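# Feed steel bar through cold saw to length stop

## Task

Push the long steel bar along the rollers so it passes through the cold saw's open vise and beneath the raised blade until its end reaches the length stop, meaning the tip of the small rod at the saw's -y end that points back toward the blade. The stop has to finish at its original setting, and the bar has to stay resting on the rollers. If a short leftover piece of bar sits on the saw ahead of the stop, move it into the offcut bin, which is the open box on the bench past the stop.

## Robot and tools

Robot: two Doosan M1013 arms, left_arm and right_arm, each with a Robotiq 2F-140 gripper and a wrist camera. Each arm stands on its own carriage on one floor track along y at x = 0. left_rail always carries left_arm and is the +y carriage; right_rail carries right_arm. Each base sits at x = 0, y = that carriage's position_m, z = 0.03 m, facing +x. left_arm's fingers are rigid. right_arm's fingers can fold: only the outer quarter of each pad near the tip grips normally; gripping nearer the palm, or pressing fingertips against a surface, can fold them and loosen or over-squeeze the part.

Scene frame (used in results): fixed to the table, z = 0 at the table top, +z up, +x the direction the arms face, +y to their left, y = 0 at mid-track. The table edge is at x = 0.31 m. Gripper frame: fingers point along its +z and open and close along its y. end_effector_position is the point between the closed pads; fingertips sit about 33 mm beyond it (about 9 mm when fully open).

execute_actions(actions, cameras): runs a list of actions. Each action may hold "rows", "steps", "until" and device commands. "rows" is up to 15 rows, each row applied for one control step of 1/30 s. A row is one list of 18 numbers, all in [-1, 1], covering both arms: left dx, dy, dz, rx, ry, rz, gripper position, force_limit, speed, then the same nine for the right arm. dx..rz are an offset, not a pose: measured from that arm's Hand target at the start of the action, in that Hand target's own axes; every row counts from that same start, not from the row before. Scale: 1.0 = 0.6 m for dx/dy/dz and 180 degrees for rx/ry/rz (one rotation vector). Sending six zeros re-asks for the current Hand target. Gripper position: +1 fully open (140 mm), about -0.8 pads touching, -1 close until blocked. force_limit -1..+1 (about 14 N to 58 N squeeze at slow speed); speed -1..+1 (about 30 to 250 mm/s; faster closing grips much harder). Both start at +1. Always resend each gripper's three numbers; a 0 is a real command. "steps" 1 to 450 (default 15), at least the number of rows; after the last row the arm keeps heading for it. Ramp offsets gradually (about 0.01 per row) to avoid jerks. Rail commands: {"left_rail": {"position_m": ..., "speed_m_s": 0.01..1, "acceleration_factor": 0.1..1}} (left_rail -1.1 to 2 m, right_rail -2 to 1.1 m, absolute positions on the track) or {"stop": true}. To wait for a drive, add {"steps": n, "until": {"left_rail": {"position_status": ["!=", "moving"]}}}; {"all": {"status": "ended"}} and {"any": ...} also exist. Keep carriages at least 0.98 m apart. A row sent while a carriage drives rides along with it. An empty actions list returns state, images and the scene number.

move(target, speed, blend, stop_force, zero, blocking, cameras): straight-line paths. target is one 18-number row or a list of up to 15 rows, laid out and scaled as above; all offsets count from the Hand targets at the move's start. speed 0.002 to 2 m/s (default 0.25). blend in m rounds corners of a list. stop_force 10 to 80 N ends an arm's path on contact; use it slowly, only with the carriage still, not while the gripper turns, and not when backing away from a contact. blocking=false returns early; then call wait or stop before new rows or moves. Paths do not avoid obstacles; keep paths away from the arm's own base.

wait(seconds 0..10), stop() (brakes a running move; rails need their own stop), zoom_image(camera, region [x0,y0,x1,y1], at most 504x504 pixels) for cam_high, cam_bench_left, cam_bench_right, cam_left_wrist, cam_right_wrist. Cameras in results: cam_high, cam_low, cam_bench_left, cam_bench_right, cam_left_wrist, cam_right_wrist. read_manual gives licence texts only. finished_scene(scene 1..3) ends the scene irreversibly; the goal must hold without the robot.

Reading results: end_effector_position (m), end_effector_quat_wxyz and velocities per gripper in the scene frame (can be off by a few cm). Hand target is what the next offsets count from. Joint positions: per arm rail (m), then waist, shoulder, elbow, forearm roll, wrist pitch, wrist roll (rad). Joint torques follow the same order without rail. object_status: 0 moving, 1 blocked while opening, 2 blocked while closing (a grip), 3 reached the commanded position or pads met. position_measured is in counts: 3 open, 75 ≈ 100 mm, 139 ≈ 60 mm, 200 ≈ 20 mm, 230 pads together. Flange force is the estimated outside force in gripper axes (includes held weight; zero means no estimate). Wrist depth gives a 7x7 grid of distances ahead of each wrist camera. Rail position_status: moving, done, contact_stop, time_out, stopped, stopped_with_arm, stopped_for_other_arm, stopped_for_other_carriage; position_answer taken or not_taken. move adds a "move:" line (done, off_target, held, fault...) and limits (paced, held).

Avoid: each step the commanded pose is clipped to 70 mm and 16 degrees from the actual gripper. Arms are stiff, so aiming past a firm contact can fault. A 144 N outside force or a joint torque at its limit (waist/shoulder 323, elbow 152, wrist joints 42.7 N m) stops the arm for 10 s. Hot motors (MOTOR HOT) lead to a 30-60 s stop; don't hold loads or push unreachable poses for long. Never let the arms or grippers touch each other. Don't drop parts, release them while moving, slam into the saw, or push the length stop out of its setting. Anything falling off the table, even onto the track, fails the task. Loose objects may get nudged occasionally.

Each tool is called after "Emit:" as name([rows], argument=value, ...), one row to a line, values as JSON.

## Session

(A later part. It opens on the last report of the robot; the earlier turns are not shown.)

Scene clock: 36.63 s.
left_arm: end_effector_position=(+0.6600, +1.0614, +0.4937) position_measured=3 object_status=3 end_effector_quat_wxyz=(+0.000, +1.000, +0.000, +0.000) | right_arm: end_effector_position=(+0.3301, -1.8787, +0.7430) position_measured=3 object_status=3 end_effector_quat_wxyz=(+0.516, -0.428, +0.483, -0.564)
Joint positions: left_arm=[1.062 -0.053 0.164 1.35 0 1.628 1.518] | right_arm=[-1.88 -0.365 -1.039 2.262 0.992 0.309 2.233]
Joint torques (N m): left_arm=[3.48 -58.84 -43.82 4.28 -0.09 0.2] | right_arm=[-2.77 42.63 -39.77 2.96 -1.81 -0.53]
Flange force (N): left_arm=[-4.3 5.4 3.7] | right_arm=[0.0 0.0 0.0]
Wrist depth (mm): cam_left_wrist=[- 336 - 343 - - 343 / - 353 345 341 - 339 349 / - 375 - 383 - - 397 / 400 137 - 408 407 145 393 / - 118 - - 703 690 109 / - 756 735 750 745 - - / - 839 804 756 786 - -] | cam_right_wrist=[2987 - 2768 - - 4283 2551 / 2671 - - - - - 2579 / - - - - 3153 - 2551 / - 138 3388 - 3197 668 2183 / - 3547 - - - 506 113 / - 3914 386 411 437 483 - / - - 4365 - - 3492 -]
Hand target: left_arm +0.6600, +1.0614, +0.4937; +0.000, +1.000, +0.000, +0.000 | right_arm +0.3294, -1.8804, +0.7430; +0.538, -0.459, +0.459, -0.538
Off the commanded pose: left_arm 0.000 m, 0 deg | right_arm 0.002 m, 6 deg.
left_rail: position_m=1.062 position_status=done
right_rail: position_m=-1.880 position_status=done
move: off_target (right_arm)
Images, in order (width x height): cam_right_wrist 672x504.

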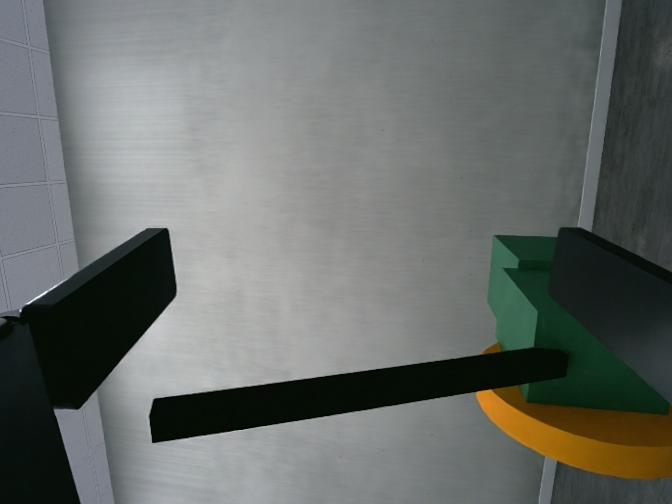

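Emit:
move(target=[0,0,0,0,0,0,1,1,1,0,0.223,-0.086,-0.55,0,0,1,1,1], cameras=["cam_right_wrist"], speed=0.35)

Emit:
execute_actions([
  {"right_rail":{"position_m":-2.0},"steps":300,"until":{"right_rail":{"position_status":["!=","moving"]}}},
], cameras=["cam_right_wrist","cam_bench_right"])

Scene clock: 40.47 s.
left_arm: end_effector_position=(+0.6600, +1.0614, +0.4937) position_measured=3 object_status=3 end_effector_quat_wxyz=(+0.000, +1.000, +0.000, +0.000) | right_arm: end_effector_position=(+0.2994, -1.8805, +0.6028) position_measured=3 object_status=3 end_effector_quat_wxyz=(+0.000, +0.707, -0.707, +0.000)
Joint positions: left_arm=[1.062 -0.053 0.164 1.35 0 1.628 1.518] | right_arm=[-1.88 -0.117 -0.385 1.631 0 1.895 3.024]
Joint torques (N m): left_arm=[3.5 -58.77 -43.88 4.29 -0.02 0.21] | right_arm=[-2.71 -6.91 -38.8 4.16 -0.17 -0.47]
Flange force (N): left_arm=[-4.2 5.8 3.5] | right_arm=[-10.5 -11.2 -4.8]
Wrist depth (mm): cam_left_wrist=[- 335 - 338 - - 341 / - 352 338 341 581 344 340 / - 375 - 377 - - 396 / 395 137 - 414 417 145 399 / - 118 - - - - 109 / - - 753 743 718 - - / - - 783 753 789 - -] | cam_right_wrist=[638 643 641 647 614 614 612 / 464 676 668 686 647 584 445 / 480 712 721 716 686 489 422 / 503 138 744 759 725 522 450 / - 572 647 835 814 560 113 / 532 602 835 857 863 883 - / - 676 908 915 908 915 1681]
Hand target: left_arm +0.6600, +1.0614, +0.4937; +0.000, +1.000, +0.000, +0.000 | right_arm +0.2994, -1.8805, +0.6027; +0.000, +0.707, -0.707, +0.000
Off the commanded pose: left_arm 0.000 m, 0 deg | right_arm 0.000 m, 0 deg.
left_rail: position_m=1.062 position_status=done
right_rail: position_m=-1.880 position_status=done
move: done
Images, in order (width x height): cam_right_wrist 672x504.

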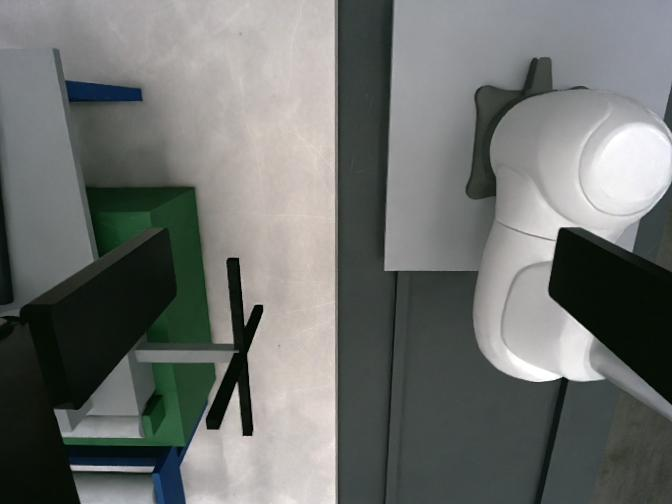

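Scene clock: 41.63 s.
left_arm: end_effector_position=(+0.6600, +1.0614, +0.4937) position_measured=3 object_status=3 end_effector_quat_wxyz=(+0.000, +1.000, +0.000, +0.000) | right_arm: end_effector_position=(+0.2994, -2.0004, +0.6028) position_measured=3 object_status=3 end_effector_quat_wxyz=(+0.000, +0.707, -0.707, +0.000)
Joint positions: left_arm=[1.062 -0.053 0.164 1.35 0 1.628 1.518] | right_arm=[-2 -0.117 -0.385 1.631 0 1.895 3.024]
Joint torques (N m): left_arm=[3.82 -58.57 -43.92 4.32 -0.06 0.19] | right_arm=[-2.7 -6.84 -38.79 4.17 -0.18 -0.43]
Flange force (N): left_arm=[-4.7 6.3 3.4] | right_arm=[-10.2 -11.2 -4.8]
Wrist depth (mm): cam_left_wrist=[- 335 - 535 - - 344 / 564 353 335 340 - 330 351 / - 380 650 369 - - 489 / 396 137 415 396 395 146 395 / - 119 - - - - 109 / - 758 743 745 745 735 - / - - 780 758 778 - -] | cam_right_wrist=[638 638 641 649 615 610 614 / 678 678 676 680 650 588 446 / 490 716 714 742 682 488 420 / 503 150 752 757 723 525 450 / - 138 791 808 814 554 113 / 538 597 822 853 853 866 - / 570 643 880 919 942 923 -]
Hand target: left_arm +0.6600, +1.0614, +0.4937; +0.000, +1.000, +0.000, +0.000 | right_arm +0.2994, -2.0004, +0.6027; +0.000, +0.707, -0.707, +0.000
Tool commands: left_gripper/position=+1.0 left_gripper/force_limit=+1.0 left_gripper/speed=+1.0 right_gripper/position=+1.0 right_gripper/force_limit=+1.0 right_gripper/speed=+1.0
Off the commanded pose: left_arm 0.000 m, 0 deg | right_arm 0.000 m, 0 deg.
left_rail: position_m=1.062 position_status=done
right_rail: position_m=-2.000 position_status=done
Images, in order (width x height): cam_bench_right 672x504, cam_right_wrist 672x504.

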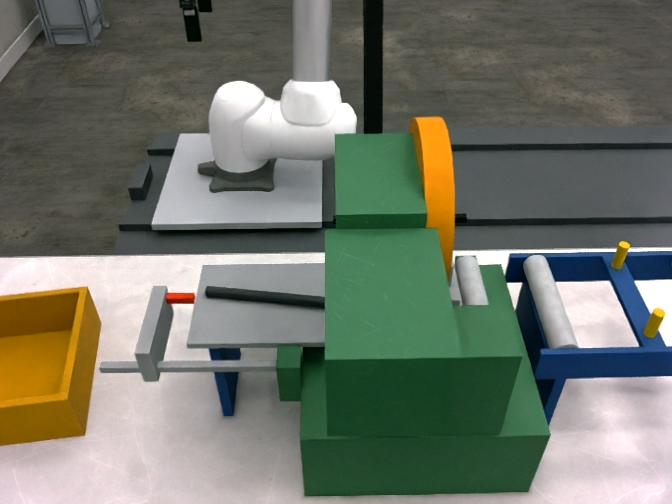

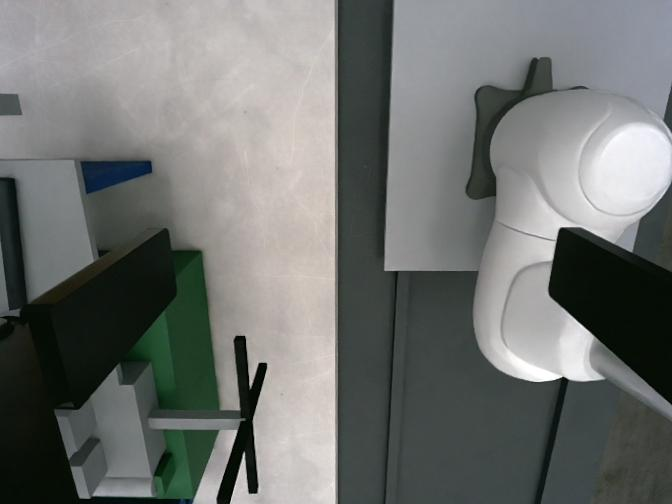

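Emit:
move(target=[0,0,0,0,0,0,1,1,1,-0.03,-0.5,0.2,0.0096,-0.138,0.042,1,1,1], cameras=["cam_right_wrist","cam_bench_right","cam_high"], speed=0.1)

Scene clock: 45.37 s.
left_arm: end_effector_position=(+0.6600, +1.0614, +0.4937) position_measured=3 object_status=3 end_effector_quat_wxyz=(+0.000, +1.000, +0.000, +0.000) | right_arm: end_effector_position=(+0.5994, -1.9824, +0.4828) position_measured=3 object_status=3 end_effector_quat_wxyz=(+0.163, -0.643, +0.735, +0.141)
Joint positions: left_arm=[1.062 -0.053 0.164 1.35 0 1.628 1.518] | right_arm=[-2 -0.264 0.053 1.548 0.43 1.596 3.01]
Joint torques (N m): left_arm=[3.28 -58.67 -43.93 4.31 -0.09 0.21] | right_arm=[-2.36 -53.49 -40.69 5.14 -0.01 -0.45]
Flange force (N): left_arm=[-4.5 5.2 2.7] | right_arm=[-4.0 -12.5 0.1]
Wrist depth (mm): cam_left_wrist=[- 334 - 340 - 543 343 / - 356 332 336 - 342 351 / - 377 - 373 - - 395 / 402 137 646 413 390 146 392 / - 119 - - 715 708 109 / - - 735 743 740 855 - / - 899 772 758 753 - -] | cam_right_wrist=[502 318 318 514 511 525 516 / 587 341 341 555 590 587 569 / 676 396 391 412 672 668 686 / 1657 149 456 468 754 523 739 / - 500 530 522 694 548 113 / 364 471 581 649 1146 1141 1240 / 350 344 330 393 1282 - -]
Hand target: left_arm +0.6600, +1.0614, +0.4937; +0.000, +1.000, +0.000, +0.000 | right_arm +0.5994, -1.9824, +0.4828; +0.163, -0.643, +0.735, +0.141
Off the commanded pose: left_arm 0.000 m, 0 deg | right_arm 0.000 m, 0 deg.
left_rail: position_m=1.062 position_status=done
right_rail: position_m=-2.000 position_status=done
move: done
Images, in order (width x height): cam_high 672x504, cam_bench_right 672x504, cam_right_wrist 672x504.

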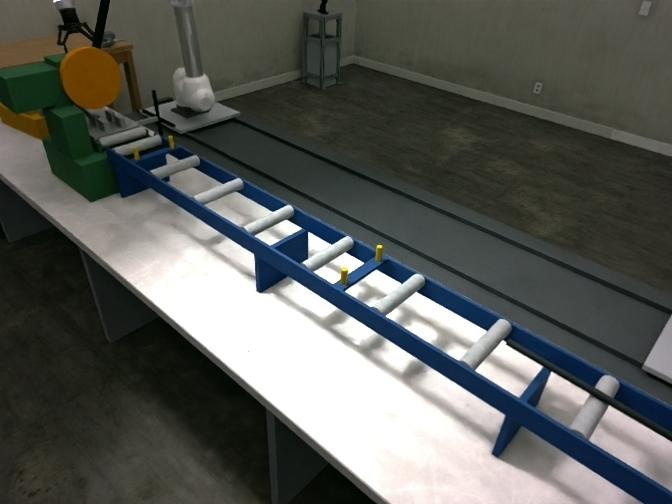

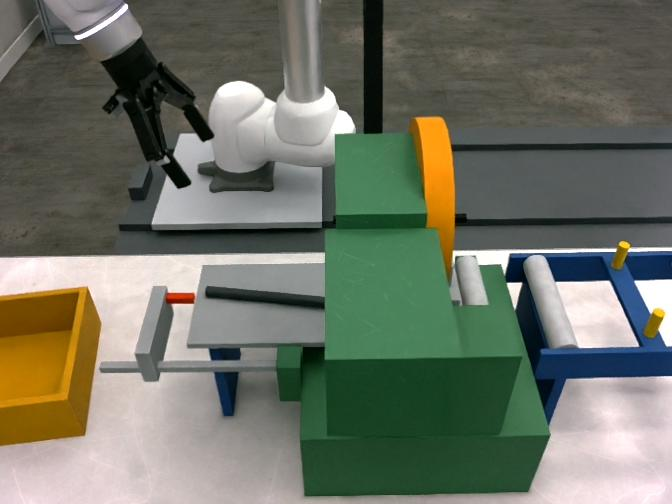

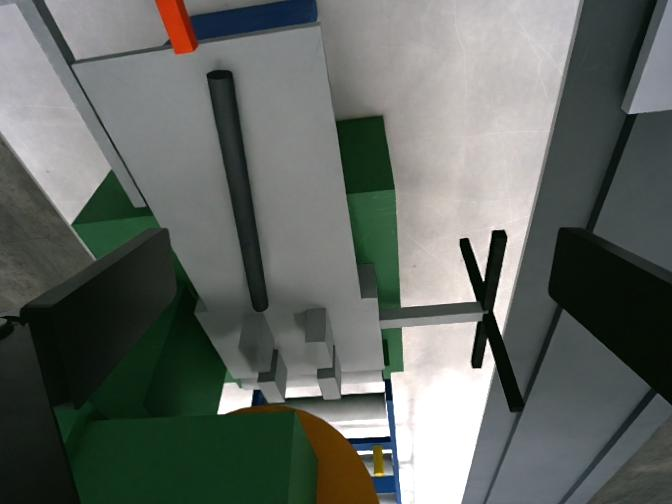

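Emit:
move(target=[0,0,0,0,0,0,1,1,1,-0.0515,-0.159,0.1527,0,0,0,-0.2,-1,0], cameras=["cam_right_wrist","cam_bench_right","cam_high"], speed=0.1)

Scene clock: 47.40 s.
left_arm: end_effector_position=(+0.6600, +1.0614, +0.4937) position_measured=3 object_status=3 end_effector_quat_wxyz=(+0.000, +1.000, +0.000, +0.000) | right_arm: end_effector_position=(+0.7029, -1.9291, +0.4128) position_measured=154 object_status=3 end_effector_quat_wxyz=(+0.163, -0.643, +0.735, +0.141)
Joint positions: left_arm=[1.062 -0.053 0.164 1.35 0 1.628 1.518] | right_arm=[-2 -0.149 0.215 1.488 0.437 1.456 3.071]
Joint torques (N m): left_arm=[3.29 -58.47 -44 4.26 -0.05 0.13] | right_arm=[-2.84 -70.23 -40.76 5.11 -0.11 -0.52]
Flange force (N): left_arm=[-4.6 5.4 3.8] | right_arm=[-4.5 -13.0 2.5]
Wrist depth (mm): cam_left_wrist=[- 343 - 329 - 569 344 / - 352 338 341 - 337 349 / - 380 - 381 - - 397 / 394 137 - 403 387 145 395 / - 119 - - - - 109 / - - 748 753 748 819 - / - 832 783 753 801 - -] | cam_right_wrist=[463 252 241 235 240 460 459 / 519 495 271 271 270 515 517 / 631 451 310 301 308 591 591 / 1633 442 150 348 150 645 647 / - 89 89 425 131 88 87 / - 71 - 510 484 65 68 / - - - 270 262 - -]
Hand target: left_arm +0.6600, +1.0614, +0.4937; +0.000, +1.000, +0.000, +0.000 | right_arm +0.7029, -1.9291, +0.4128; +0.163, -0.643, +0.735, +0.141
Off the commanded pose: left_arm 0.000 m, 0 deg | right_arm 0.000 m, 0 deg.
left_rail: position_m=1.062 position_status=done
right_rail: position_m=-2.000 position_status=done
move: done
Images, in order (width x height): cam_high 672x504, cam_bench_right 672x504, cam_right_wrist 672x504.

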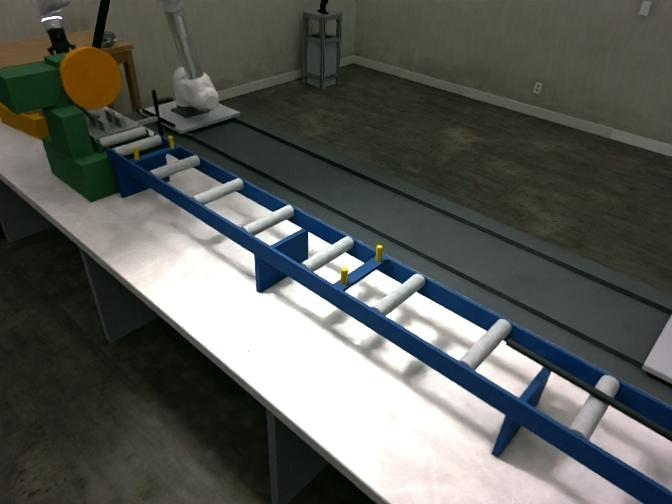

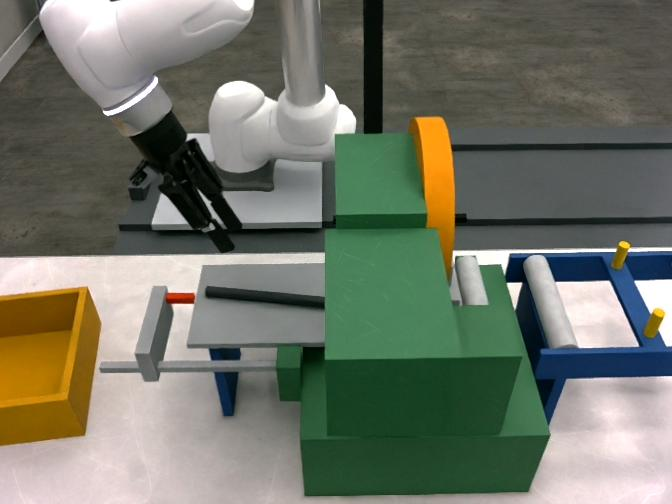

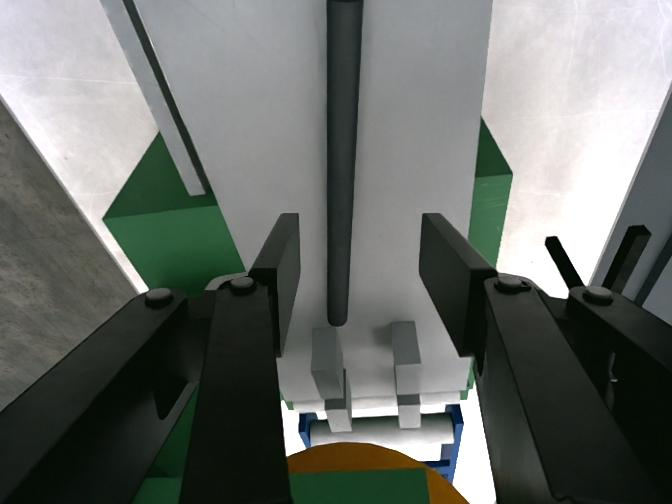

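Emit:
move(target=[0,0,0,0,0,0,1,1,1,0,-0.01,0.2,0,0,0,-0.2,-1,0], cameras=["cam_right_wrist","cam_bench_right"], speed=0.05, stop_force=15)

Scene clock: 50.53 s.
left_arm: end_effector_position=(+0.6600, +1.0614, +0.4937) position_measured=3 object_status=3 end_effector_quat_wxyz=(+0.000, +1.000, +0.000, +0.000) | right_arm: end_effector_position=(+0.7157, -1.8799, +0.3039) position_measured=154 object_status=3 end_effector_quat_wxyz=(+0.163, -0.643, +0.735, +0.141)
Joint positions: left_arm=[1.062 -0.053 0.164 1.35 0 1.628 1.518] | right_arm=[-2 -0.076 0.269 1.619 0.457 1.258 3.055]
Joint torques (N m): left_arm=[3.26 -58.79 -43.91 4.23 -0.05 0.19] | right_arm=[-2.77 -74.63 -39.48 4.89 -0.07 -0.45]
Flange force (N): left_arm=[-4.0 5.0 3.3] | right_arm=[-4.5 -11.9 4.3]
Wrist depth (mm): cam_left_wrist=[- 341 353 335 - - 344 / - 349 342 337 - 334 347 / - 374 - 377 - - 397 / 392 137 407 405 410 146 393 / - 118 - - - - 109 / - - 748 740 750 - - / - - 792 758 807 - -] | cam_right_wrist=[142 142 142 131 142 141 349 / 184 160 160 149 159 159 400 / 458 183 183 171 182 182 465 / 317 228 200 199 150 212 538 / - 89 89 245 236 88 87 / - 71 - 313 317 64 68 / - - - 374 - - -]
Hand target: left_arm +0.6600, +1.0614, +0.4937; +0.000, +1.000, +0.000, +0.000 | right_arm +0.7157, -1.8799, +0.3040; +0.163, -0.643, +0.735, +0.141
Off the commanded pose: left_arm 0.000 m, 0 deg | right_arm 0.000 m, 0 deg.
left_rail: position_m=1.062 position_status=done
right_rail: position_m=-2.000 position_status=done
move: done
Images, in order (width x height): cam_bench_right 672x504, cam_right_wrist 672x504.

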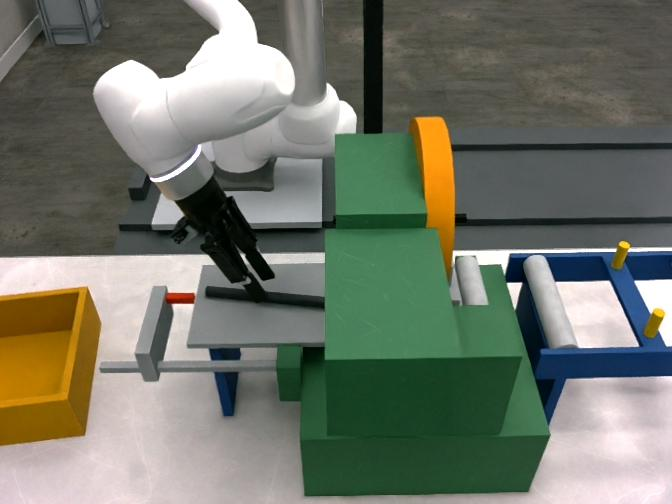

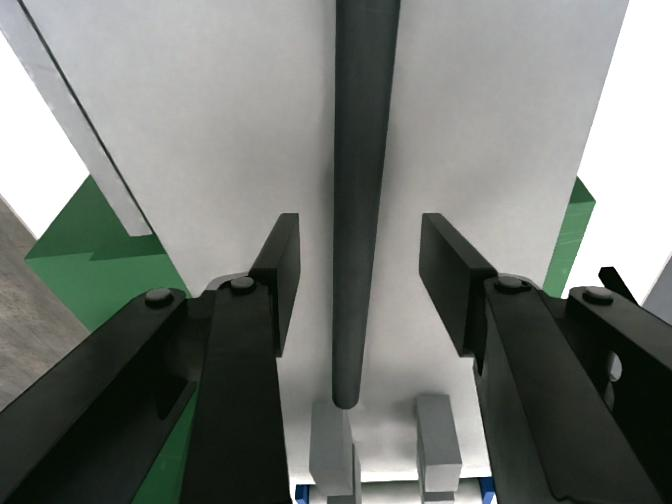

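Emit:
move(target=[0,0,0,0,0,0,1,1,1,0,0,0.0155,0,0,0,-0.2,-1,0], cameras=[], speed=0.03, stop_force=12)

Emit:
execute_actions([
  {"rows":[[0,0,0,0,0,0,1,1,1,0,0,0,0,0,0,-1,0.2,-1]],"steps":75},
], cameras=["cam_right_wrist"])

Scene clock: 51.77 s.
left_arm: end_effector_position=(+0.6600, +1.0614, +0.4937) position_measured=3 object_status=3 end_effector_quat_wxyz=(+0.000, +1.000, +0.000, +0.000) | right_arm: end_effector_position=(+0.7163, -1.8760, +0.2955) position_measured=154 object_status=3 end_effector_quat_wxyz=(+0.163, -0.643, +0.735, +0.141)
Joint positions: left_arm=[1.062 -0.053 0.164 1.35 0 1.628 1.518] | right_arm=[-2 -0.07 0.274 1.628 0.459 1.243 3.054]
Joint torques (N m): left_arm=[3.54 -58.83 -44.12 4.25 -0.07 0.23] | right_arm=[-2.75 -74.91 -39.27 4.86 -0.07 -0.47]
Flange force (N): left_arm=[-4.7 5.8 4.0] | right_arm=[-4.2 -12.5 4.7]
Wrist depth (mm): cam_left_wrist=[- 342 - 339 557 - 343 / - 351 337 341 569 352 352 / - 376 - 386 - - 395 / 385 137 - 414 399 145 397 / - 119 - - - 706 109 / - - 685 730 727 - - / - 795 780 758 786 810 -] | cam_right_wrist=[134 134 135 126 134 134 136 / 155 152 151 139 151 151 389 / 462 174 173 163 172 172 444 / 305 216 189 186 150 194 530 / - 89 88 232 223 88 87 / - 71 - 287 301 65 68 / - - - 355 402 - -]
Hand target: left_arm +0.6600, +1.0614, +0.4937; +0.000, +1.000, +0.000, +0.000 | right_arm +0.7163, -1.8761, +0.2955; +0.163, -0.643, +0.735, +0.141
Off the commanded pose: left_arm 0.000 m, 0 deg | right_arm 0.000 m, 0 deg.
left_rail: position_m=1.062 position_status=done
right_rail: position_m=-2.000 position_status=done
move: done
No camera images: "cameras" was empty.

Scene clock: 54.47 s.
left_arm: end_effector_position=(+0.6600, +1.0614, +0.4937) position_measured=3 object_status=3 end_effector_quat_wxyz=(+0.000, +1.000, +0.000, +0.000) | right_arm: end_effector_position=(+0.7163, -1.8760, +0.2955) position_measured=208 object_status=2 end_effector_quat_wxyz=(+0.163, -0.643, +0.735, +0.141)
Joint positions: left_arm=[1.062 -0.053 0.164 1.35 0 1.628 1.518] | right_arm=[-2 -0.07 0.274 1.628 0.459 1.243 3.054]
Joint torques (N m): left_arm=[3.57 -58.58 -43.9 4.29 -0.08 0.19] | right_arm=[0.95 -68.3 -33.09 4.84 0.88 -0.45]
Flange force (N): left_arm=[-4.8 5.7 3.0] | right_arm=[-4.4 -13.9 -6.5]
Wrist depth (mm): cam_left_wrist=[- 341 - 336 - - 343 / - 356 339 337 - 351 349 / 461 374 648 379 - - 396 / 397 137 412 398 396 145 395 / - 119 - 720 - - 109 / - 740 703 722 737 801 - / - - 772 753 778 866 -] | cam_right_wrist=[134 134 134 129 134 134 137 / 156 152 152 140 151 151 389 / 460 173 173 164 173 172 444 / 305 216 202 167 189 200 529 / 1694 232 92 95 - 93 587 / - 63 75 69 - 65 64 / - - - - - - -]
Hand target: left_arm +0.6600, +1.0614, +0.4937; +0.000, +1.000, +0.000, +0.000 | right_arm +0.7163, -1.8761, +0.2955; +0.163, -0.643, +0.735, +0.141
Off the commanded pose: left_arm 0.000 m, 0 deg | right_arm 0.000 m, 0 deg.
left_rail: position_m=1.062 position_status=done
right_rail: position_m=-2.000 position_status=done
Images, in order (width x height): cam_right_wrist 672x504.

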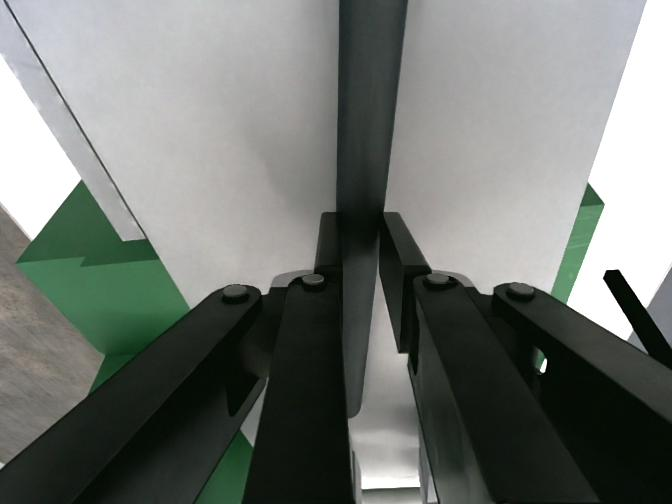

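Emit:
move([
  [0,0,0,0,0,0,1,1,1,-0.028,0,-0.0605,0,0,0,-1,0.2,-1],
  [0,0,0,0,0,0,1,1,1,-0.105,0.0,-0.227,0,0,0,-1,0.2,-1],
], cameras=["cam_right_wrist","cam_bench_right"], speed=0.06)

Scene clock: 57.50 s.
left_arm: end_effector_position=(+0.6600, +1.0614, +0.4937) position_measured=3 object_status=3 end_effector_quat_wxyz=(+0.000, +1.000, +0.000, +0.000) | right_arm: end_effector_position=(+0.7160, -1.8761, +0.4457) position_measured=232 object_status=3 end_effector_quat_wxyz=(+0.163, -0.643, +0.735, +0.141)
Joint positions: left_arm=[1.062 -0.053 0.164 1.35 0 1.628 1.518] | right_arm=[-2 -0.071 0.225 1.416 0.435 1.479 3.169]
Joint torques (N m): left_arm=[3.39 -58.9 -43.93 4.28 -0.08 0.2] | right_arm=[-2.2 -71.61 -41.08 5.14 -0.2 -0.45]
Flange force (N): left_arm=[-3.9 5.1 3.3] | right_arm=[-4.5 -12.8 2.1]
Wrist depth (mm): cam_left_wrist=[- 344 547 333 - - 344 / 344 354 344 343 342 352 349 / 454 380 - 377 - - 395 / 394 137 - 395 405 146 392 / - 119 - - - - 109 / - 810 761 748 740 - - / - - 769 758 801 - -] | cam_right_wrist=[491 480 271 265 270 488 486 / 556 497 313 299 303 524 547 / 1455 417 357 339 347 590 605 / 1669 469 457 119 391 465 509 / 2027 417 89 88 91 94 514 / - 62 69 62 - - 64 / - - - - - - -]
Hand target: left_arm +0.6600, +1.0614, +0.4937; +0.000, +1.000, +0.000, +0.000 | right_arm +0.7161, -1.8761, +0.4456; +0.163, -0.643, +0.735, +0.141
Off the commanded pose: left_arm 0.000 m, 0 deg | right_arm 0.000 m, 0 deg.
left_rail: position_m=1.062 position_status=done
right_rail: position_m=-2.000 position_status=done
move: done
Images, in order (width x height): cam_bench_right 672x504, cam_right_wrist 672x504.

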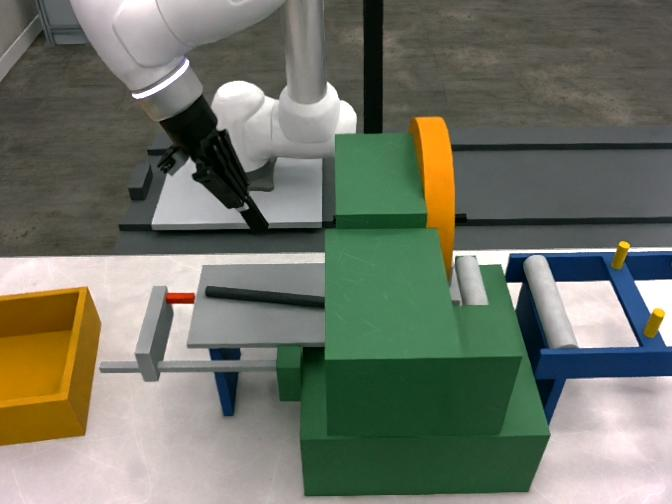

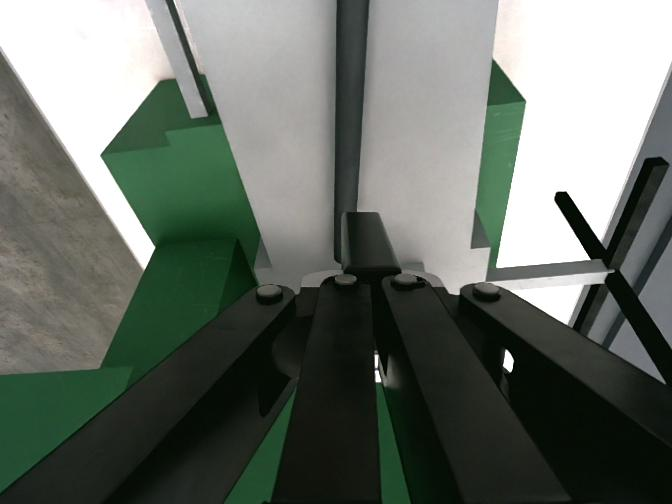

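Emit:
execute_actions([
  {"rows":[[0,0,0,0,0,0,1,1,1,0,0,0,0,0,0,-0.38,0,0]],"steps":25},
], cameras=[])

Emit:
move(target=[0,0,0,0,0,0,1,1,1,0.098,0,0.211,0,0,0,-0.38,0,0], cameras=["cam_right_wrist"], speed=0.08)

Emit:
move(target=[0,0,0,0,0,0,1,1,1,0.02,0,0.043,0,0,0,-0.38,0,0], cameras=["cam_right_wrist"], speed=0.015, stop_force=10)

Scene clock: 58.80 s.
left_arm: end_effector_position=(+0.6600, +1.0614, +0.4937) position_measured=3 object_status=3 end_effector_quat_wxyz=(+0.000, +1.000, +0.000, +0.000) | right_arm: end_effector_position=(+0.7160, -1.8761, +0.4456) position_measured=177 object_status=3 end_effector_quat_wxyz=(+0.163, -0.643, +0.735, +0.141)
Joint positions: left_arm=[1.062 -0.053 0.164 1.35 0 1.628 1.518] | right_arm=[-2 -0.071 0.226 1.416 0.435 1.479 3.169]
Joint torques (N m): left_arm=[3.56 -58.46 -44.04 4.3 -0.12 0.18] | right_arm=[-2.62 -71.63 -40.99 5.17 -0.19 -0.47]
Flange force (N): left_arm=[-5.1 5.7 3.5] | right_arm=[-5.9 -11.9 1.0]
Wrist depth (mm): cam_left_wrist=[- 341 - 339 - - 341 / 554 354 343 344 316 345 351 / - 377 - 377 - - 397 / 401 137 409 658 401 145 395 / - 118 - - - - 109 / - - 758 753 786 766 - / - 845 786 750 786 910 -] | cam_right_wrist=[489 480 271 264 270 489 491 / 554 525 312 298 303 525 547 / 1428 418 357 340 347 590 609 / 1633 471 454 380 165 529 682 / 1924 78 88 448 117 88 412 / - 70 - 252 - 65 67 / - - - 224 - - -]
Hand target: left_arm +0.6600, +1.0614, +0.4937; +0.000, +1.000, +0.000, +0.000 | right_arm +0.7161, -1.8761, +0.4456; +0.163, -0.643, +0.735, +0.141
Off the commanded pose: left_arm 0.000 m, 0 deg | right_arm 0.000 m, 0 deg.
left_rail: position_m=1.062 position_status=done
right_rail: position_m=-2.000 position_status=done
No camera images: "cameras" was empty.

Scene clock: 60.83 s.
left_arm: end_effector_position=(+0.6600, +1.0614, +0.4937) position_measured=3 object_status=3 end_effector_quat_wxyz=(+0.000, +1.000, +0.000, +0.000) | right_arm: end_effector_position=(+0.7163, -1.8763, +0.3060) position_measured=177 object_status=3 end_effector_quat_wxyz=(+0.163, -0.643, +0.735, +0.141)
Joint positions: left_arm=[1.062 -0.053 0.164 1.35 0 1.628 1.518] | right_arm=[-2 -0.071 0.269 1.616 0.457 1.259 3.062]
Joint torques (N m): left_arm=[3.72 -58.76 -43.95 4.29 -0.04 0.21] | right_arm=[-2.61 -74.48 -39.52 4.89 -0.08 -0.48]
Flange force (N): left_arm=[-4.5 5.4 3.4] | right_arm=[-4.3 -11.3 4.3]
Wrist depth (mm): cam_left_wrist=[563 337 536 340 547 - 345 / - 351 348 338 - 346 351 / - 376 - 385 - - 395 / 395 137 - 408 412 145 393 / - 118 - - - - 109 / - - 748 722 750 - - / - 835 801 758 766 - -] | cam_right_wrist=[144 144 144 137 143 143 348 / 186 162 162 151 162 161 410 / 460 186 186 172 185 184 457 / 308 231 209 195 165 214 529 / 1746 78 89 235 137 88 413 / - 70 - 307 - 64 67 / - - - 324 - - -]
Hand target: left_arm +0.6600, +1.0614, +0.4937; +0.000, +1.000, +0.000, +0.000 | right_arm +0.7162, -1.8763, +0.3060; +0.163, -0.643, +0.735, +0.141
Off the commanded pose: left_arm 0.000 m, 0 deg | right_arm 0.000 m, 0 deg.
left_rail: position_m=1.062 position_status=done
right_rail: position_m=-2.000 position_status=done
move: done
Images, in order (width x height): cam_right_wrist 672x504.

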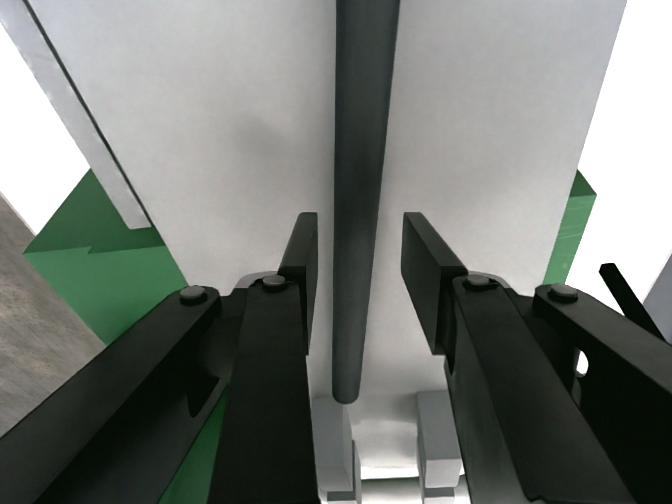

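Scene clock: 63.07 s.
left_arm: end_effector_position=(+0.6600, +1.0614, +0.4937) position_measured=3 object_status=3 end_effector_quat_wxyz=(+0.000, +1.000, +0.000, +0.000) | right_arm: end_effector_position=(+0.7163, -1.8763, +0.2812) position_measured=177 object_status=3 end_effector_quat_wxyz=(+0.163, -0.643, +0.735, +0.141)
Joint positions: left_arm=[1.062 -0.053 0.164 1.35 0 1.628 1.518] | right_arm=[-2 -0.071 0.282 1.645 0.463 1.221 3.041]
Joint torques (N m): left_arm=[3.87 -58.66 -43.93 4.25 -0.09 0.17] | right_arm=[-0.55 -59.63 -30.73 3.62 -2.45 -0.61]
Flange force (N): left_arm=[-4.3 6.1 3.3] | right_arm=[-9.0 -6.0 -17.6]
Wrist depth (mm): cam_left_wrist=[- 342 - 333 - - 344 / - 356 338 336 331 353 349 / - 380 608 375 - - 400 / 392 137 - 399 390 145 404 / - 119 - - - - 109 / - 810 727 778 735 - - / - - 795 753 801 - -] | cam_right_wrist=[122 122 122 108 119 121 121 / 137 137 137 130 137 136 140 / 189 157 157 148 156 156 427 / 295 189 177 156 165 182 485 / 307 78 88 194 138 85 413 / - 70 - 251 - 65 65 / - - - 322 - - -]
Hand target: left_arm +0.6600, +1.0614, +0.4937; +0.000, +1.000, +0.000, +0.000 | right_arm +0.7163, -1.8763, +0.2812; +0.163, -0.643, +0.735, +0.141 (not the last commanded pose)
Off the commanded pose: left_arm 0.000 m, 0 deg | right_arm 0.004 m, 0 deg.
left_rail: position_m=1.062 position_status=done
right_rail: position_m=-2.000 position_status=done
move: contact (right_arm)
Images, in order (width x height): cam_right_wrist 672x504.

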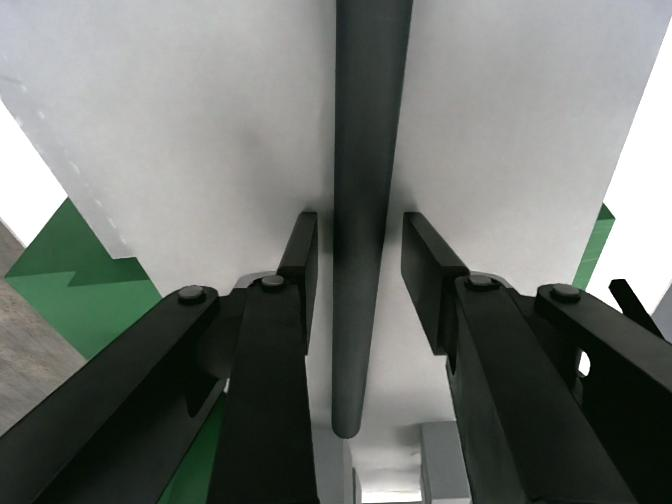

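Emit:
move(target=[0,0,0,0,0,0,1,1,1,-0.0033,0,-0.007,0,0,0,-0.38,0,0], cameras=[], speed=0.03)

Emit:
execute_actions([
  {"rows":[[0,0,0,0,0,0,1,1,1,0,0,0,0,0,0,-1,0.2,-1]],"steps":75},
], cameras=["cam_right_wrist"])

Emit:
move(target=[0,0,0,0,0,0,1,1,1,-0.035,0,-0.0756,0,0,0,-1,0.2,-1], cameras=["cam_right_wrist","cam_bench_right"], speed=0.04)

Scene clock: 63.90 s.
left_arm: end_effector_position=(+0.6600, +1.0614, +0.4937) position_measured=3 object_status=3 end_effector_quat_wxyz=(+0.000, +1.000, +0.000, +0.000) | right_arm: end_effector_position=(+0.7163, -1.8763, +0.2859) position_measured=177 object_status=3 end_effector_quat_wxyz=(+0.163, -0.643, +0.735, +0.141)
Joint positions: left_arm=[1.062 -0.053 0.164 1.35 0 1.628 1.518] | right_arm=[-2 -0.071 0.28 1.64 0.462 1.228 3.045]
Joint torques (N m): left_arm=[3.51 -58.68 -43.84 4.29 -0.09 0.15] | right_arm=[-2.72 -74.98 -39.03 4.81 -0.06 -0.48]
Flange force (N): left_arm=[-4.3 5.5 3.4] | right_arm=[-4.1 -12.3 4.8]
Wrist depth (mm): cam_left_wrist=[- 343 - 339 - - 344 / - 349 337 332 - 349 350 / - 374 - 375 - - 397 / 398 137 402 410 411 145 394 / - 708 - - 727 715 109 / - - 807 737 748 - - / - - 792 753 816 835 -] | cam_right_wrist=[125 126 126 112 123 125 125 / 141 142 141 134 141 140 370 / 200 162 162 153 161 160 433 / 298 195 182 165 165 187 501 / 313 78 88 201 137 88 412 / - 70 - 268 - 64 67 / - - - 322 - - -]
Hand target: left_arm +0.6600, +1.0614, +0.4937; +0.000, +1.000, +0.000, +0.000 | right_arm +0.7163, -1.8763, +0.2859; +0.163, -0.643, +0.735, +0.141
Off the commanded pose: left_arm 0.000 m, 0 deg | right_arm 0.000 m, 0 deg.
left_rail: position_m=1.062 position_status=done
right_rail: position_m=-2.000 position_status=done
move: done
No camera images: "cameras" was empty.

Scene clock: 66.60 s.
left_arm: end_effector_position=(+0.6600, +1.0614, +0.4937) position_measured=3 object_status=3 end_effector_quat_wxyz=(+0.000, +1.000, +0.000, +0.000) | right_arm: end_effector_position=(+0.7163, -1.8763, +0.2859) position_measured=203 object_status=2 end_effector_quat_wxyz=(+0.163, -0.643, +0.735, +0.141)
Joint positions: left_arm=[1.062 -0.053 0.164 1.35 0 1.628 1.518] | right_arm=[-2 -0.071 0.28 1.64 0.462 1.228 3.045]
Joint torques (N m): left_arm=[3.12 -58.72 -43.81 4.29 -0.04 0.18] | right_arm=[-1.76 -70.13 -35.22 3.95 0.16 -0.75]
Flange force (N): left_arm=[-4.3 5.1 3.1] | right_arm=[-6.6 -12.0 -2.4]
Wrist depth (mm): cam_left_wrist=[- 337 - 335 - - 343 / - 351 337 339 - 341 348 / - 372 - 374 - - 396 / 392 137 - 395 417 146 400 / - 119 708 - - 727 109 / - - 745 740 758 748 - / - 839 766 756 783 786 -] | cam_right_wrist=[126 126 126 112 123 125 125 / 142 142 142 135 141 141 372 / 336 162 162 153 161 161 433 / 298 196 183 156 176 188 502 / 325 78 93 180 77 93 576 / - 65 73 69 - 65 64 / - - - - - - -]
Hand target: left_arm +0.6600, +1.0614, +0.4937; +0.000, +1.000, +0.000, +0.000 | right_arm +0.7163, -1.8763, +0.2859; +0.163, -0.643, +0.735, +0.141
Off the commanded pose: left_arm 0.000 m, 0 deg | right_arm 0.000 m, 0 deg.
left_rail: position_m=1.062 position_status=done
right_rail: position_m=-2.000 position_status=done
Images, in order (width x height): cam_right_wrist 672x504.

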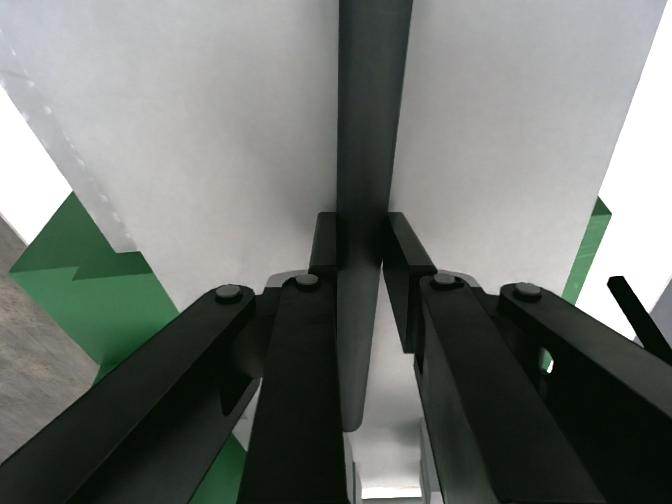

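Scene clock: 68.07 s.
left_arm: end_effector_position=(+0.6600, +1.0614, +0.4937) position_measured=3 object_status=3 end_effector_quat_wxyz=(+0.000, +1.000, +0.000, +0.000) | right_arm: end_effector_position=(+0.7162, -1.8763, +0.3359) position_measured=203 object_status=2 end_effector_quat_wxyz=(+0.163, -0.643, +0.735, +0.141)
Joint positions: left_arm=[1.062 -0.053 0.164 1.35 0 1.628 1.518] | right_arm=[-2 -0.071 0.255 1.578 0.45 1.306 3.085]
Joint torques (N m): left_arm=[3.4 -59 -43.89 4.27 -0.06 0.21] | right_arm=[-2.64 -78.48 -43.73 6.07 -0.01 -0.49]
Flange force (N): left_arm=[-3.7 5.7 3.2] | right_arm=[-1.5 -12.7 10.3]
Wrist depth (mm): cam_left_wrist=[- 339 - 339 - - 340 / - 351 343 347 349 352 349 / - 383 611 363 - - 396 / 397 137 - 418 397 145 396 / - 119 - - - - 109 / - - 748 756 775 - - / - - 783 783 778 - -] | cam_right_wrist=[196 171 171 112 167 170 387 / 442 198 192 129 192 197 439 / 493 246 220 148 219 225 501 / 364 328 248 153 239 326 565 / 1746 78 94 180 77 93 650 / - 65 73 69 - 65 64 / - - - - - - -]
Hand target: left_arm +0.6600, +1.0614, +0.4937; +0.000, +1.000, +0.000, +0.000 | right_arm +0.7162, -1.8763, +0.3358; +0.163, -0.643, +0.735, +0.141
Off the commanded pose: left_arm 0.000 m, 0 deg | right_arm 0.000 m, 0 deg.
left_rail: position_m=1.062 position_status=done
right_rail: position_m=-2.000 position_status=done
move: done
Images, in order (width x height): cam_bench_right 672x504, cam_right_wrist 672x504.

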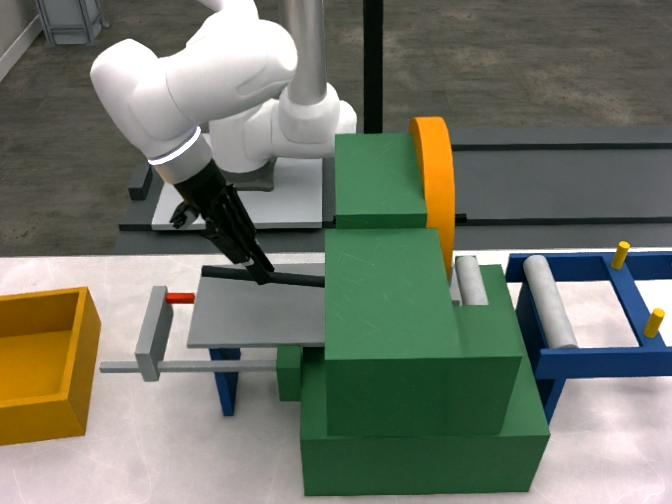

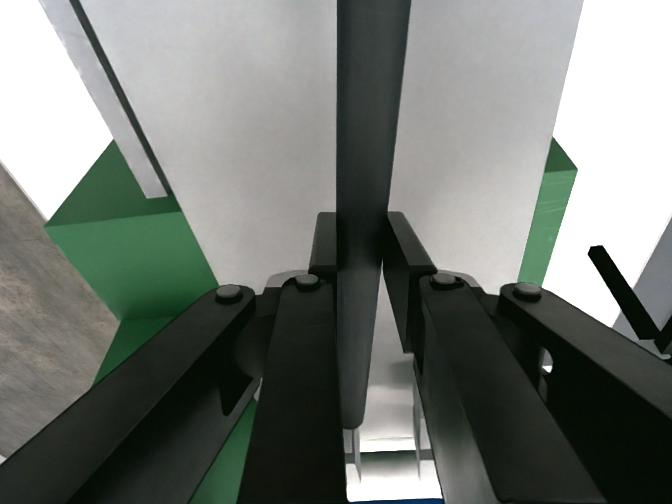

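Emit:
move([
  [0,0,0,0,0,0,1,1,1,-0.088,0,-0.189,0,0,0,-1,0.2,-1],
  [0,0,0,0,0,0,1,1,1,0.334,0.032,-0.385,0,0,0,-1,0.2,-1],
], cameras=["cam_right_wrist","cam_bench_right"], speed=0.1, blend=0.03)

Scene clock: 72.60 s.
left_arm: end_effector_position=(+0.6600, +1.0614, +0.4937) position_measured=3 object_status=3 end_effector_quat_wxyz=(+0.000, +1.000, +0.000, +0.000) | right_arm: end_effector_position=(+0.6598, -2.1502, +0.4610) position_measured=203 object_status=2 end_effector_quat_wxyz=(+0.163, -0.643, +0.735, +0.141)
Joint positions: left_arm=[1.062 -0.053 0.164 1.35 0 1.628 1.518] | right_arm=[-2 -0.473 0.233 1.378 0.411 1.672 2.815]
Joint torques (N m): left_arm=[3.13 -58.55 -43.93 4.3 -0.06 0.23] | right_arm=[-1.93 -76.47 -43.97 6.29 0.59 -0.45]
Flange force (N): left_arm=[-4.7 4.5 3.3] | right_arm=[3.5 -14.2 5.2]
Wrist depth (mm): cam_left_wrist=[- 339 - 342 - - 343 / - 351 348 341 - 361 350 / - 378 - 386 - - 397 / 395 137 - 408 414 146 405 / - 119 688 - 722 732 109 / - 748 769 745 753 804 - / - - 798 761 795 - -] | cam_right_wrist=[502 504 502 97 491 503 514 / 567 555 569 112 565 563 578 / 684 372 351 143 627 643 639 / 1657 754 425 150 149 752 742 / 1957 78 94 95 77 93 870 / - 65 73 69 - 65 64 / - - - - - - -]
Hand target: left_arm +0.6600, +1.0614, +0.4937; +0.000, +1.000, +0.000, +0.000 | right_arm +0.6598, -2.1502, +0.4611; +0.163, -0.643, +0.735, +0.141
Off the commanded pose: left_arm 0.000 m, 0 deg | right_arm 0.000 m, 0 deg.
left_rail: position_m=1.062 position_status=done
right_rail: position_m=-2.000 position_status=done
move: done
Images, in order (width x height): cam_bench_right 672x504, cam_right_wrist 672x504.

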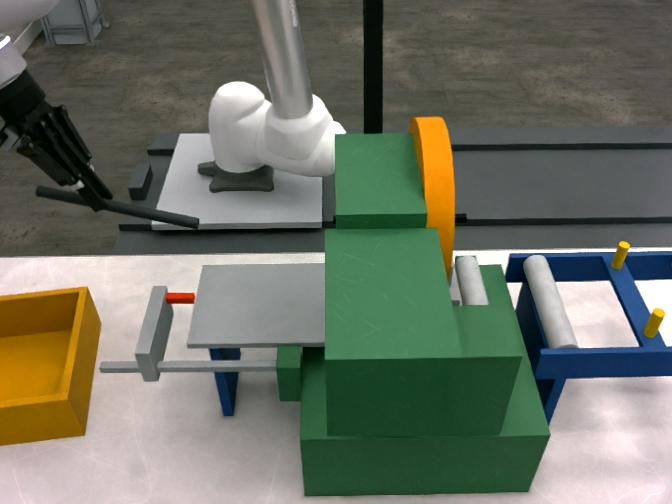

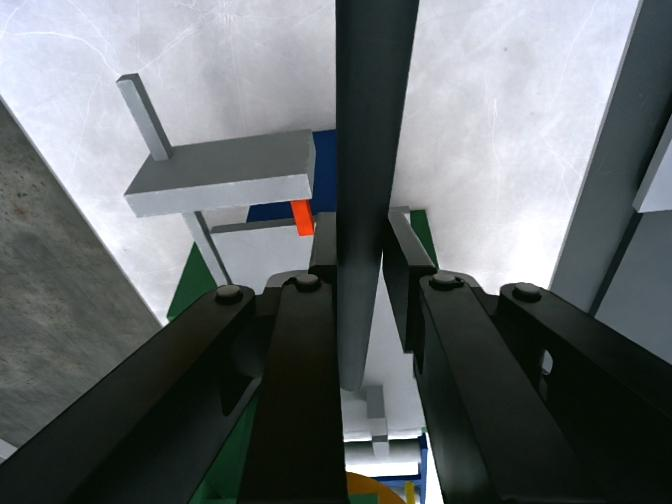

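Emit:
move(target=[0,0,0,0,0,0,1,1,1,0.252,-0.047,-0.282,0.02,0.165,-0.01,-1,0.2,-1], cameras=["cam_right_wrist","cam_bench_right"], speed=0.15)

Scene clock: 75.10 s.
left_arm: end_effector_position=(+0.6600, +1.0614, +0.4937) position_measured=3 object_status=3 end_effector_quat_wxyz=(+0.000, +1.000, +0.000, +0.000) | right_arm: end_effector_position=(+0.6598, -2.3604, +0.5510) position_measured=203 object_status=2 end_effector_quat_wxyz=(-0.009, -0.664, +0.746, -0.054)
Joint positions: left_arm=[1.062 -0.053 0.164 1.35 0 1.628 1.518] | right_arm=[-2 -0.523 0.278 1.107 -0.051 1.66 2.728]
Joint torques (N m): left_arm=[3.57 -58.82 -44.04 4.3 -0.08 0.24] | right_arm=[-2.38 -81.58 -44.01 4.12 -0.65 -0.47]
Flange force (N): left_arm=[-4.5 5.7 3.8] | right_arm=[1.1 -15.0 2.1]
Wrist depth (mm): cam_left_wrist=[- 337 - 338 - 551 344 / - 357 337 345 591 358 351 / - 383 - 383 - - 398 / - 137 404 413 410 146 390 / - 127 718 - - 764 109 / - - 727 737 758 - - / - - 769 753 798 - -] | cam_right_wrist=[641 627 - 98 593 593 1182 / 1335 652 631 113 617 617 1227 / 1428 688 652 142 636 643 649 / 1464 712 - 150 147 668 680 / 1534 78 93 95 77 94 664 / - 65 73 69 - 65 64 / - - - - - - -]
Hand target: left_arm +0.6600, +1.0614, +0.4937; +0.000, +1.000, +0.000, +0.000 | right_arm +0.6598, -2.3604, +0.5510; -0.009, -0.664, +0.746, -0.054
Off the commanded pose: left_arm 0.000 m, 0 deg | right_arm 0.000 m, 0 deg.
left_rail: position_m=1.062 position_status=done
right_rail: position_m=-2.000 position_status=done
move: done
Images, in order (width x height): cam_bench_right 672x504, cam_right_wrist 672x504.

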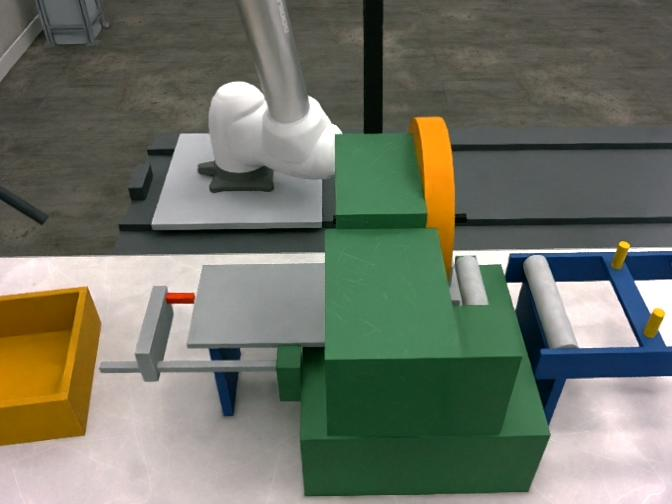

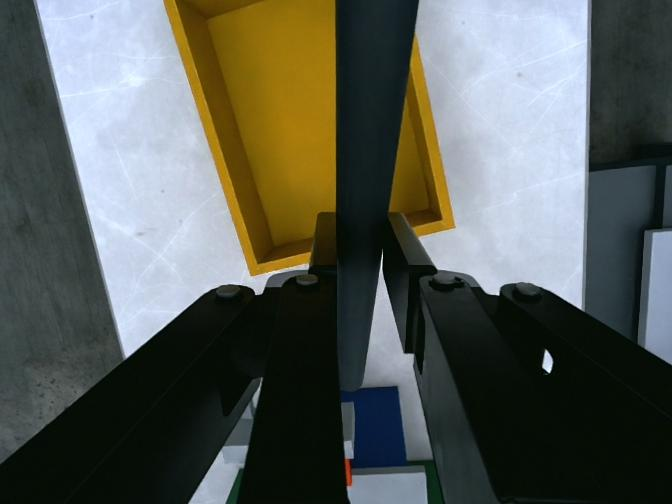

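Emit:
move(target=[0,0,0,0,0,0,1,1,1,0.162,-0.052,0.017,0,0.1,0,-1,0.2,-1], cameras=["cam_right_wrist"], speed=0.15)

Scene clock: 76.93 s.
left_arm: end_effector_position=(+0.6600, +1.0614, +0.4937) position_measured=3 object_status=3 end_effector_quat_wxyz=(+0.000, +1.000, +0.000, +0.000) | right_arm: end_effector_position=(+0.6798, -2.4611, +0.5512) position_measured=203 object_status=2 end_effector_quat_wxyz=(-0.126, -0.647, +0.735, -0.157)
Joint positions: left_arm=[1.062 -0.053 0.164 1.35 0 1.628 1.518] | right_arm=[-2 -0.502 0.324 1.091 -0.343 1.511 2.751]
Joint torques (N m): left_arm=[3.16 -58.78 -43.96 4.31 -0.08 0.22] | right_arm=[-2.8 -87.23 -45.37 2.36 -1.19 -0.46]
Flange force (N): left_arm=[-4.6 4.8 3.2] | right_arm=[-0.8 -15.3 4.2]
Wrist depth (mm): cam_left_wrist=[- 347 555 - - - 344 / - 353 339 336 - 587 349 / 440 374 - - - - 395 / 394 137 - 393 388 145 396 / - 118 - - 681 - 109 / - - 685 750 780 - - / - 884 786 764 786 918 -] | cam_right_wrist=[1484 1290 1282 98 1376 1359 1359 / 1474 1428 1393 113 682 680 1335 / 1464 709 705 142 674 668 1297 / 1428 701 664 150 556 656 1297 / 1428 78 94 95 77 94 682 / - 65 73 69 - 65 64 / - - - - - - -]
Hand target: left_arm +0.6600, +1.0614, +0.4937; +0.000, +1.000, +0.000, +0.000 | right_arm +0.6798, -2.4610, +0.5513; -0.126, -0.647, +0.735, -0.157
Off the commanded pose: left_arm 0.000 m, 0 deg | right_arm 0.000 m, 0 deg.
left_rail: position_m=1.062 position_status=done
right_rail: position_m=-2.000 position_status=done
move: done
Images, in order (width x height): cam_right_wrist 672x504.

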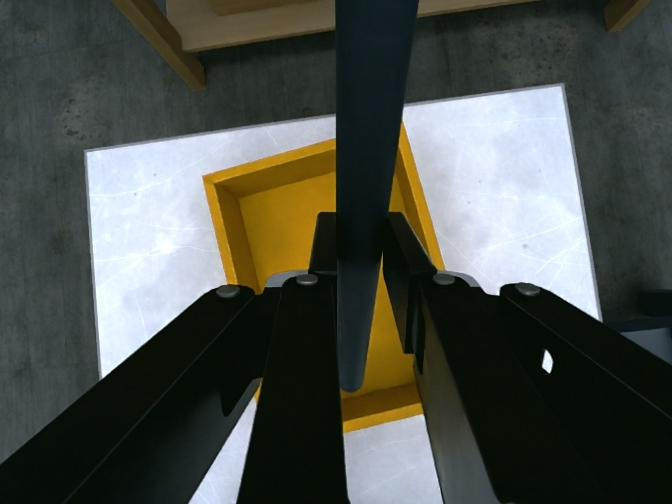

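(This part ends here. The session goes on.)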